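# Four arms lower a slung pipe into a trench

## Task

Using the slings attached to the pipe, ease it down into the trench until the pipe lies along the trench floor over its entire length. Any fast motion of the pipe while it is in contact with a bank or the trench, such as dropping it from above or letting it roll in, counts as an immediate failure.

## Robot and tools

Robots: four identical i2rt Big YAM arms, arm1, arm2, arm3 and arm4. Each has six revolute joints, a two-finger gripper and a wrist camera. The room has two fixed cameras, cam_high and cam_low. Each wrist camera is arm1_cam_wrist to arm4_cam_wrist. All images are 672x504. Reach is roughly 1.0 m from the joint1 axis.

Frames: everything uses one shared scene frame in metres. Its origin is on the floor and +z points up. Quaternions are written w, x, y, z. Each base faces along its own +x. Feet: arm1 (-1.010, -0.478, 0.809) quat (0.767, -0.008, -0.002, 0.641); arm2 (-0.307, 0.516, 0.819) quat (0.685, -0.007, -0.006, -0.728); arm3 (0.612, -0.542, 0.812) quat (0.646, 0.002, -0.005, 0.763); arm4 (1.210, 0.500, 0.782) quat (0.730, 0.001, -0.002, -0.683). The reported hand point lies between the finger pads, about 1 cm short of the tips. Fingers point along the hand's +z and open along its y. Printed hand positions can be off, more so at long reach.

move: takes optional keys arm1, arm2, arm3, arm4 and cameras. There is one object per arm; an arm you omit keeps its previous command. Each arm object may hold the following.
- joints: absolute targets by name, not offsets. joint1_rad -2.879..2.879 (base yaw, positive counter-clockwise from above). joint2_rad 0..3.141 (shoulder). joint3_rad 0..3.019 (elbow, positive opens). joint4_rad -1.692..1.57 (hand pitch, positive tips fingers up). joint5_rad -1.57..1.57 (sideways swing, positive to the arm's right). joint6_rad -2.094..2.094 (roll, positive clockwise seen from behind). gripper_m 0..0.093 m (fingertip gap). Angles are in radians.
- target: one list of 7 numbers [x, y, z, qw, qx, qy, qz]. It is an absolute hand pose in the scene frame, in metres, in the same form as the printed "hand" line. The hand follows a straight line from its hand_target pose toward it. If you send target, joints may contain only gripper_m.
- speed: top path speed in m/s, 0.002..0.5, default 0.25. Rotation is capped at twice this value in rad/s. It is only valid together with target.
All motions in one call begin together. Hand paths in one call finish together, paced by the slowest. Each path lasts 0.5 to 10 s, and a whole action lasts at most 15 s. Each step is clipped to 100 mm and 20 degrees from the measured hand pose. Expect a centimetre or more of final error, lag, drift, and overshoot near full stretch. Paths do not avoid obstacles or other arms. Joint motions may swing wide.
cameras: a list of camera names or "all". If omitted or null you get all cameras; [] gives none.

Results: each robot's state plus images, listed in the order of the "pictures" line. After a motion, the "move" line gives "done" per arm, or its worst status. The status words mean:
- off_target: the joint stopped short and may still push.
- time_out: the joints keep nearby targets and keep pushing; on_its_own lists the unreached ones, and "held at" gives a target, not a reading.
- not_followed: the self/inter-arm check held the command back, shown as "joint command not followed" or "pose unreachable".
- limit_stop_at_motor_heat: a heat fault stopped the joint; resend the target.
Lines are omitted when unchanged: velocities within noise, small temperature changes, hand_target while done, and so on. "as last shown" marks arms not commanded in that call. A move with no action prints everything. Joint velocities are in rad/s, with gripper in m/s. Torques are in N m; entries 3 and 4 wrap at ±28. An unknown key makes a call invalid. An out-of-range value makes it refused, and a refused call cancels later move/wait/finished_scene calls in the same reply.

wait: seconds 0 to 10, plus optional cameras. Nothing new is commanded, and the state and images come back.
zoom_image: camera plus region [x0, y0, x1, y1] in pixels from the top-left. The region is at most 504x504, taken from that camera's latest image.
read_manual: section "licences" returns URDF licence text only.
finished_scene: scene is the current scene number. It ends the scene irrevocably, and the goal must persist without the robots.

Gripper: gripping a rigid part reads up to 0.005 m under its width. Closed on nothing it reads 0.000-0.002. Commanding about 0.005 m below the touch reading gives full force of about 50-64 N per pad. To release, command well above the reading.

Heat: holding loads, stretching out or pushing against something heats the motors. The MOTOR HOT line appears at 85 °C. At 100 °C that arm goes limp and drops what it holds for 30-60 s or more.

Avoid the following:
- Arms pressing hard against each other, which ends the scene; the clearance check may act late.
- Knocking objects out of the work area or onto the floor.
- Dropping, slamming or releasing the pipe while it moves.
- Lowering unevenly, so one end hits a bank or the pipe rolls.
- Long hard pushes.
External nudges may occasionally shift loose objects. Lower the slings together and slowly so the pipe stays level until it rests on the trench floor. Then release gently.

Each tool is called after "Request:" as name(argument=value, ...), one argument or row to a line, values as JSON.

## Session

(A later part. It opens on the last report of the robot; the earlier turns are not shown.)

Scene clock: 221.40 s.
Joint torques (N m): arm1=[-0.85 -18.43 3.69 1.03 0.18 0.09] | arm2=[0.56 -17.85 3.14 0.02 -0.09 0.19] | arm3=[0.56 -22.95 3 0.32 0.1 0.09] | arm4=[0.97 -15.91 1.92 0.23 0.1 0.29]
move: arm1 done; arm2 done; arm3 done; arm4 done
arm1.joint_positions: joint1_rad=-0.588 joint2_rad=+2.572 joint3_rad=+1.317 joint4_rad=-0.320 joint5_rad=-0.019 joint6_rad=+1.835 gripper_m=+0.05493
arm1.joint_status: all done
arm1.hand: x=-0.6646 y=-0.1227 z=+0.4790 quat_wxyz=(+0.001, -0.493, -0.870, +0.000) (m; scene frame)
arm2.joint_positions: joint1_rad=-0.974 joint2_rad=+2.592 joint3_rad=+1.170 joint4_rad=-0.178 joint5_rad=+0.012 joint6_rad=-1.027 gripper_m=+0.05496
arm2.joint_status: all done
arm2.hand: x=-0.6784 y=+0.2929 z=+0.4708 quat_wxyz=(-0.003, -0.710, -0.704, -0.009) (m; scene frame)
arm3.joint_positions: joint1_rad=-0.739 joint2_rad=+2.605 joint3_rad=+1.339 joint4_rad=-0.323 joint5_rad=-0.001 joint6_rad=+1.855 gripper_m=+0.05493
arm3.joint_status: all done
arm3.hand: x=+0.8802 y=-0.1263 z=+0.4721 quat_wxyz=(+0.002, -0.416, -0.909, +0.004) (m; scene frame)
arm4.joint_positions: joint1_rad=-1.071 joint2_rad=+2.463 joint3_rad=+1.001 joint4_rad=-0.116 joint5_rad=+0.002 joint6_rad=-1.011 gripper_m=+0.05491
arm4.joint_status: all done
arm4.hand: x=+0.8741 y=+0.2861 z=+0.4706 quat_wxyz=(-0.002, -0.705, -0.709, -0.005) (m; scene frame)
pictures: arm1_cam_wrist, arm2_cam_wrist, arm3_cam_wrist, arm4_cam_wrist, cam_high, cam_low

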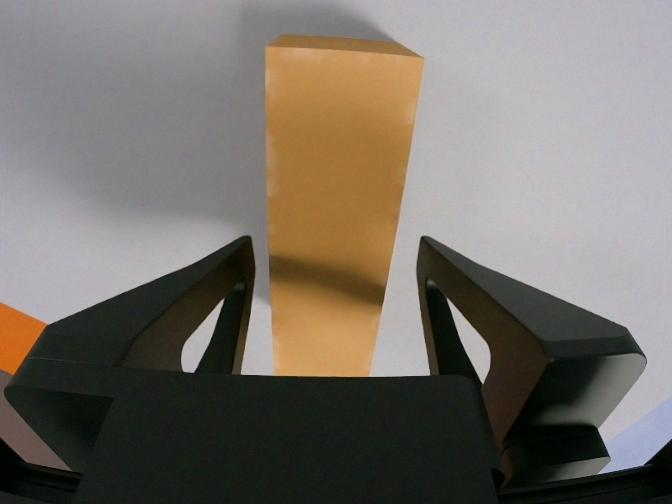

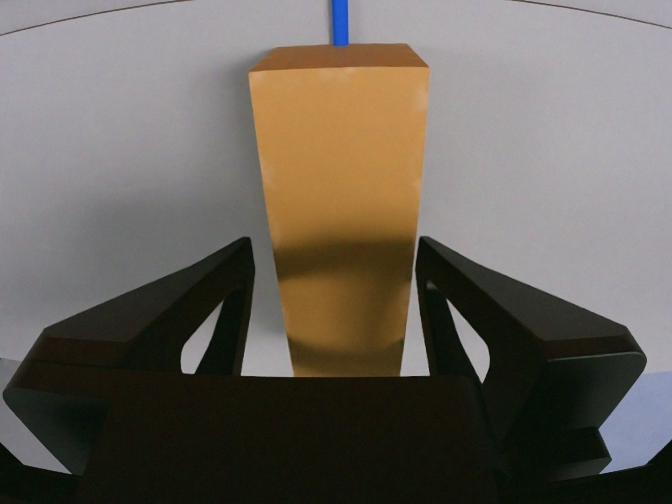

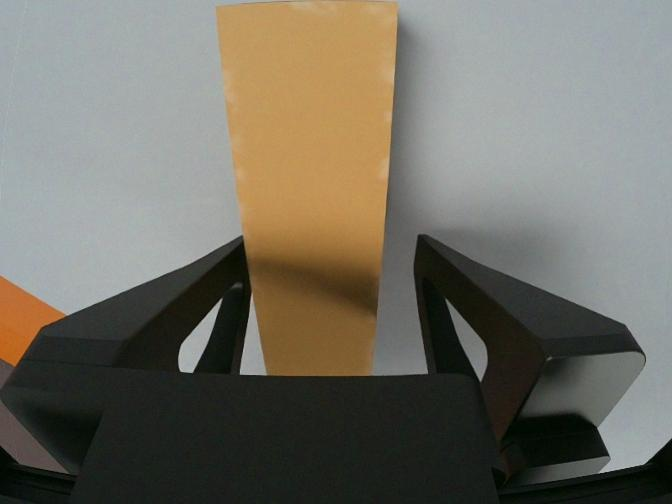

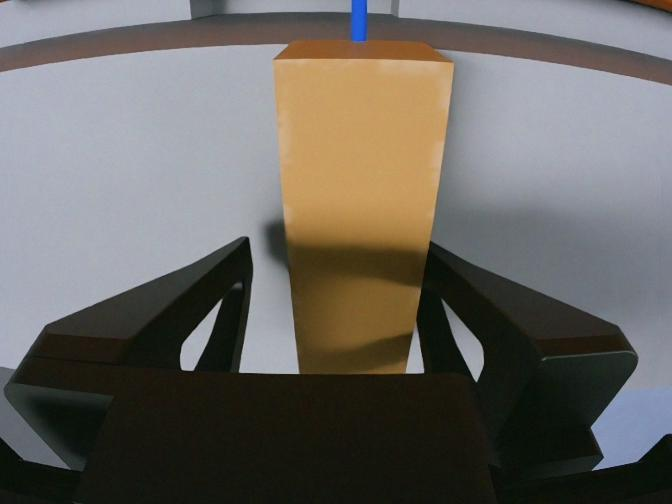

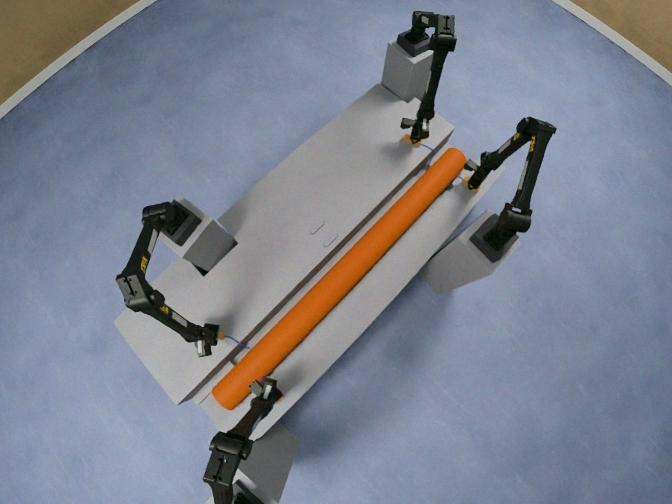

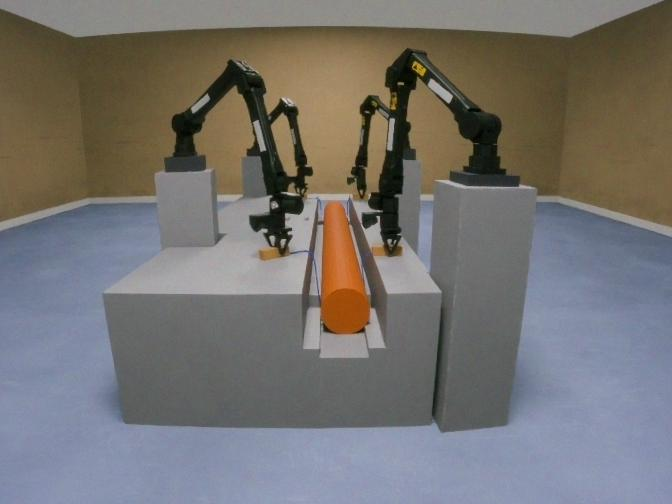

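Request:
move(
  arm1={"joints":{"gripper_m":0.09}},
  arm2={"joints":{"gripper_m":0.09}},
  arm3={"joints":{"gripper_m":0.09}},
  arm4={"joints":{"gripper_m":0.09}},
  cameras=[],
)

Request:
move(
  arm1={"target":[-0.664,-0.123,0.65,0,0.5,0.866,0],"speed":0.12},
  arm2={"target":[-0.682,0.293,0.65,0,0.707,0.707,0],"speed":0.12},
  arm3={"target":[0.88,-0.126,0.65,0,0.423,0.906,0],"speed":0.12},
  arm4={"target":[0.87,0.286,0.65,0,0.707,0.707,0],"speed":0.12},
)

Request:
zoom_image(
  camera="cam_low",
  region=[200, 130, 450, 380],
)

Scene clock: 225.40 s.
Joint torques (N m): arm1=[-0.91 -18.37 3.71 0.84 0.2 0.08] | arm2=[0.67 -17.9 3.15 0.03 -0.09 0.2] | arm3=[0.5 -22.89 3.02 0.31 0.1 0.08] | arm4=[0.91 -15.85 1.91 0.23 0.1 0.29]
move: arm1 done; arm2 done; arm3 done; arm4 done
arm1.joint_positions: joint1_rad=-0.588 joint2_rad=+2.572 joint3_rad=+1.317 joint4_rad=-0.320 joint5_rad=-0.019 joint6_rad=+1.836 gripper_m=+0.08990
arm1.joint_status: all done
arm1.hand: x=-0.6646 y=-0.1227 z=+0.4790 quat_wxyz=(+0.001, -0.493, -0.870, +0.000) (m; scene frame)
arm2.joint_positions: joint1_rad=-0.974 joint2_rad=+2.592 joint3_rad=+1.170 joint4_rad=-0.178 joint5_rad=+0.012 joint6_rad=-1.026 gripper_m=+0.08992
arm2.joint_status: all done
arm2.hand: x=-0.6784 y=+0.2929 z=+0.4708 quat_wxyz=(-0.003, -0.710, -0.704, -0.009) (m; scene frame)
arm3.joint_positions: joint1_rad=-0.739 joint2_rad=+2.605 joint3_rad=+1.339 joint4_rad=-0.323 joint5_rad=+0.000 joint6_rad=+1.856 gripper_m=+0.08990
arm3.joint_status: all done
arm3.hand: x=+0.8803 y=-0.1263 z=+0.4721 quat_wxyz=(+0.002, -0.416, -0.909, +0.004) (m; scene frame)
arm4.joint_positions: joint1_rad=-1.071 joint2_rad=+2.463 joint3_rad=+1.001 joint4_rad=-0.116 joint5_rad=+0.002 joint6_rad=-1.010 gripper_m=+0.08988
arm4.joint_status: all done
arm4.hand: x=+0.8741 y=+0.2861 z=+0.4706 quat_wxyz=(-0.002, -0.705, -0.709, -0.005) (m; scene frame)
pictures: none

Scene clock: 227.57 s.
Joint torques (N m): arm1=[-0.62 -19.14 4.46 0.08 0.18 0.1] | arm2=[-0.5 -17.08 4.16 -0.83 -0.09 0.07] | arm3=[1.49 -22.18 4.11 -0.43 0.1 0.1] | arm4=[0.15 -14.97 3.15 -0.18 0.1 0.18]
move: arm1 done; arm2 done; arm3 done; arm4 done
arm1.joint_positions: joint1_rad=-0.588 joint2_rad=+2.169 joint3_rad=+1.170 joint4_rad=-0.563 joint5_rad=-0.018 joint6_rad=+1.837 gripper_m=+0.08990
arm1.hand: x=-0.6635 y=-0.1176 z=+0.6486 quat_wxyz=(+0.000, -0.493, -0.870, -0.006) (m; scene frame)
arm1.hand_target: x=-0.6640 y=-0.1229 z=+0.6499 quat_wxyz=(+0.000, -0.500, -0.866, +0.000) (m; scene frame)
arm1.hand_status: done (0.006 m and 1.1 deg from the pose sent, 0.171 m and 1.0 deg at the start)
arm2.joint_positions: joint1_rad=-0.974 joint2_rad=+2.120 joint3_rad=+0.987 joint4_rad=-0.432 joint5_rad=+0.012 joint6_rad=-1.027 gripper_m=+0.08992
arm2.hand: x=-0.6878 y=+0.2902 z=+0.6504 quat_wxyz=(+0.001, -0.710, -0.704, +0.008) (m; scene frame)
arm2.hand_target: x=-0.6821 y=+0.2930 z=+0.6500 quat_wxyz=(+0.000, -0.707, -0.707, +0.000) (m; scene frame)
arm2.hand_status: done (0.006 m and 1.1 deg from the pose sent, 0.179 m and 1.2 deg at the start)
arm3.joint_positions: joint1_rad=-0.739 joint2_rad=+2.183 joint3_rad=+1.166 joint4_rad=-0.560 joint5_rad=+0.000 joint6_rad=+1.866 gripper_m=+0.08990
arm3.hand: x=+0.8813 y=-0.1257 z=+0.6477 quat_wxyz=(+0.001, -0.421, -0.907, -0.002) (m; scene frame)
arm3.hand_target: x=+0.8801 y=-0.1260 z=+0.6500 quat_wxyz=(+0.000, -0.423, -0.906, +0.000) (m; scene frame)
arm3.hand_status: done (0.003 m and 0.4 deg from the pose sent, 0.178 m and 1.0 deg at the start)
arm4.joint_positions: joint1_rad=-1.071 joint2_rad=+1.969 joint3_rad=+0.864 joint4_rad=-0.457 joint5_rad=+0.002 joint6_rad=-1.010 gripper_m=+0.08988
arm4.hand: x=+0.8678 y=+0.2830 z=+0.6470 quat_wxyz=(+0.000, -0.705, -0.709, +0.004) (m; scene frame)
arm4.hand_target: x=+0.8700 y=+0.2860 z=+0.6499 quat_wxyz=(+0.000, -0.707, -0.707, +0.000) (m; scene frame)
arm4.hand_status: done (0.005 m and 0.5 deg from the pose sent, 0.179 m and 0.7 deg at the start)
pictures: arm1_cam_wrist, arm2_cam_wrist, arm3_cam_wrist, arm4_cam_wrist, cam_high, cam_low

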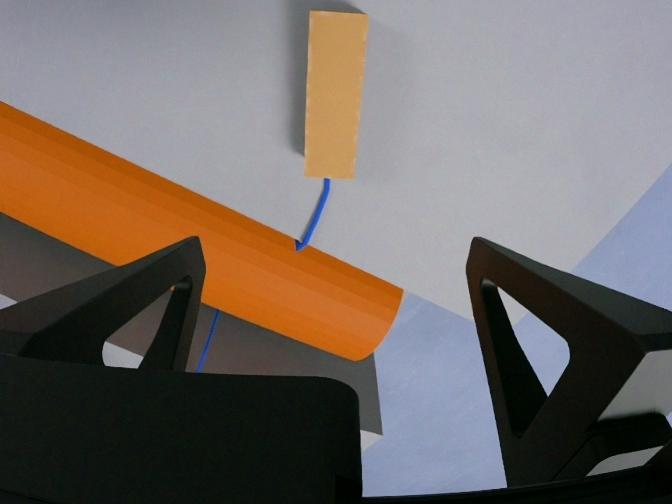

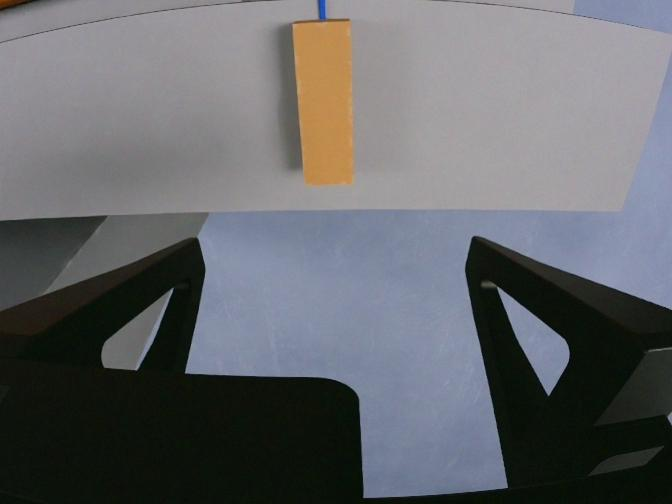

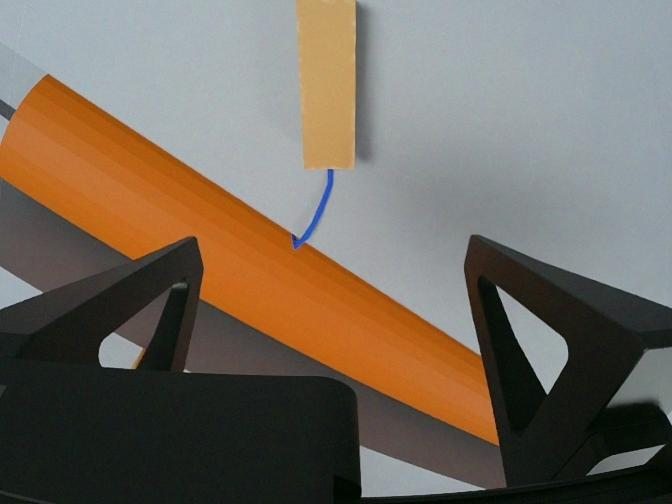

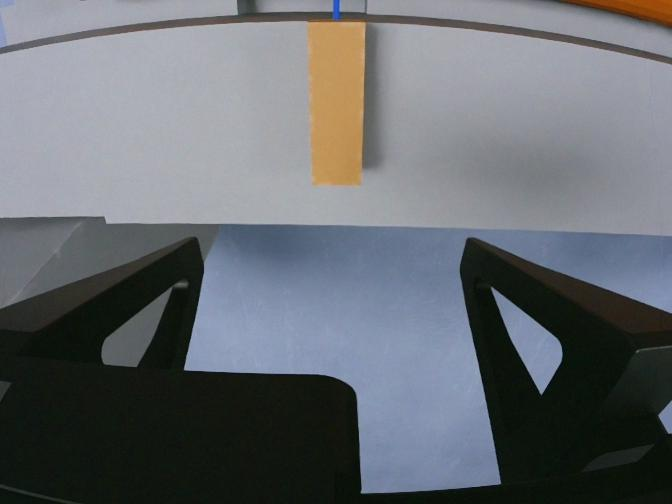

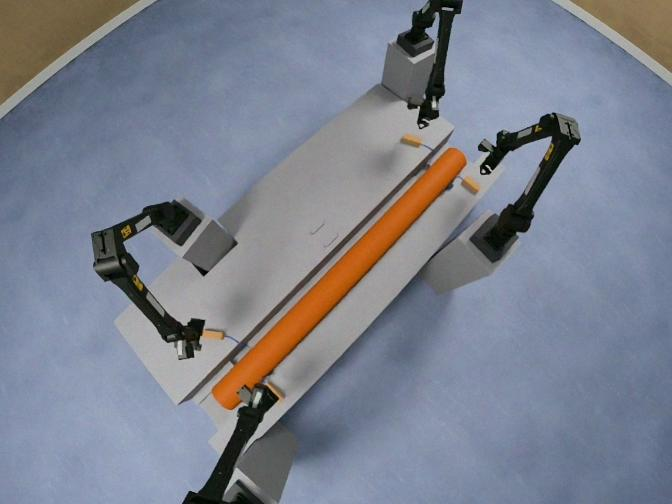

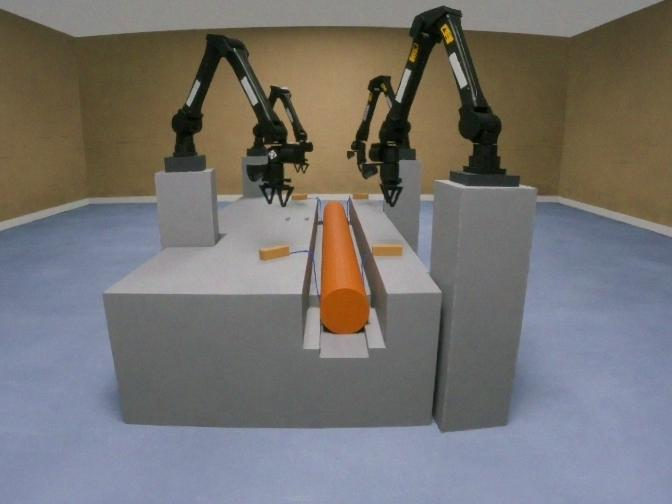

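Scaled by 2.016.

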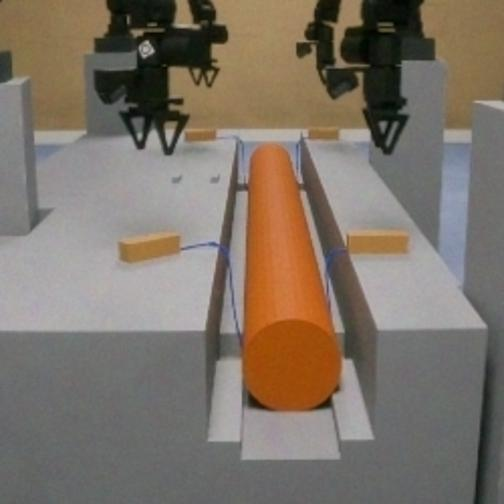

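Request:
finished_scene(
  scene=1,
)

The scene is finished: the task was done.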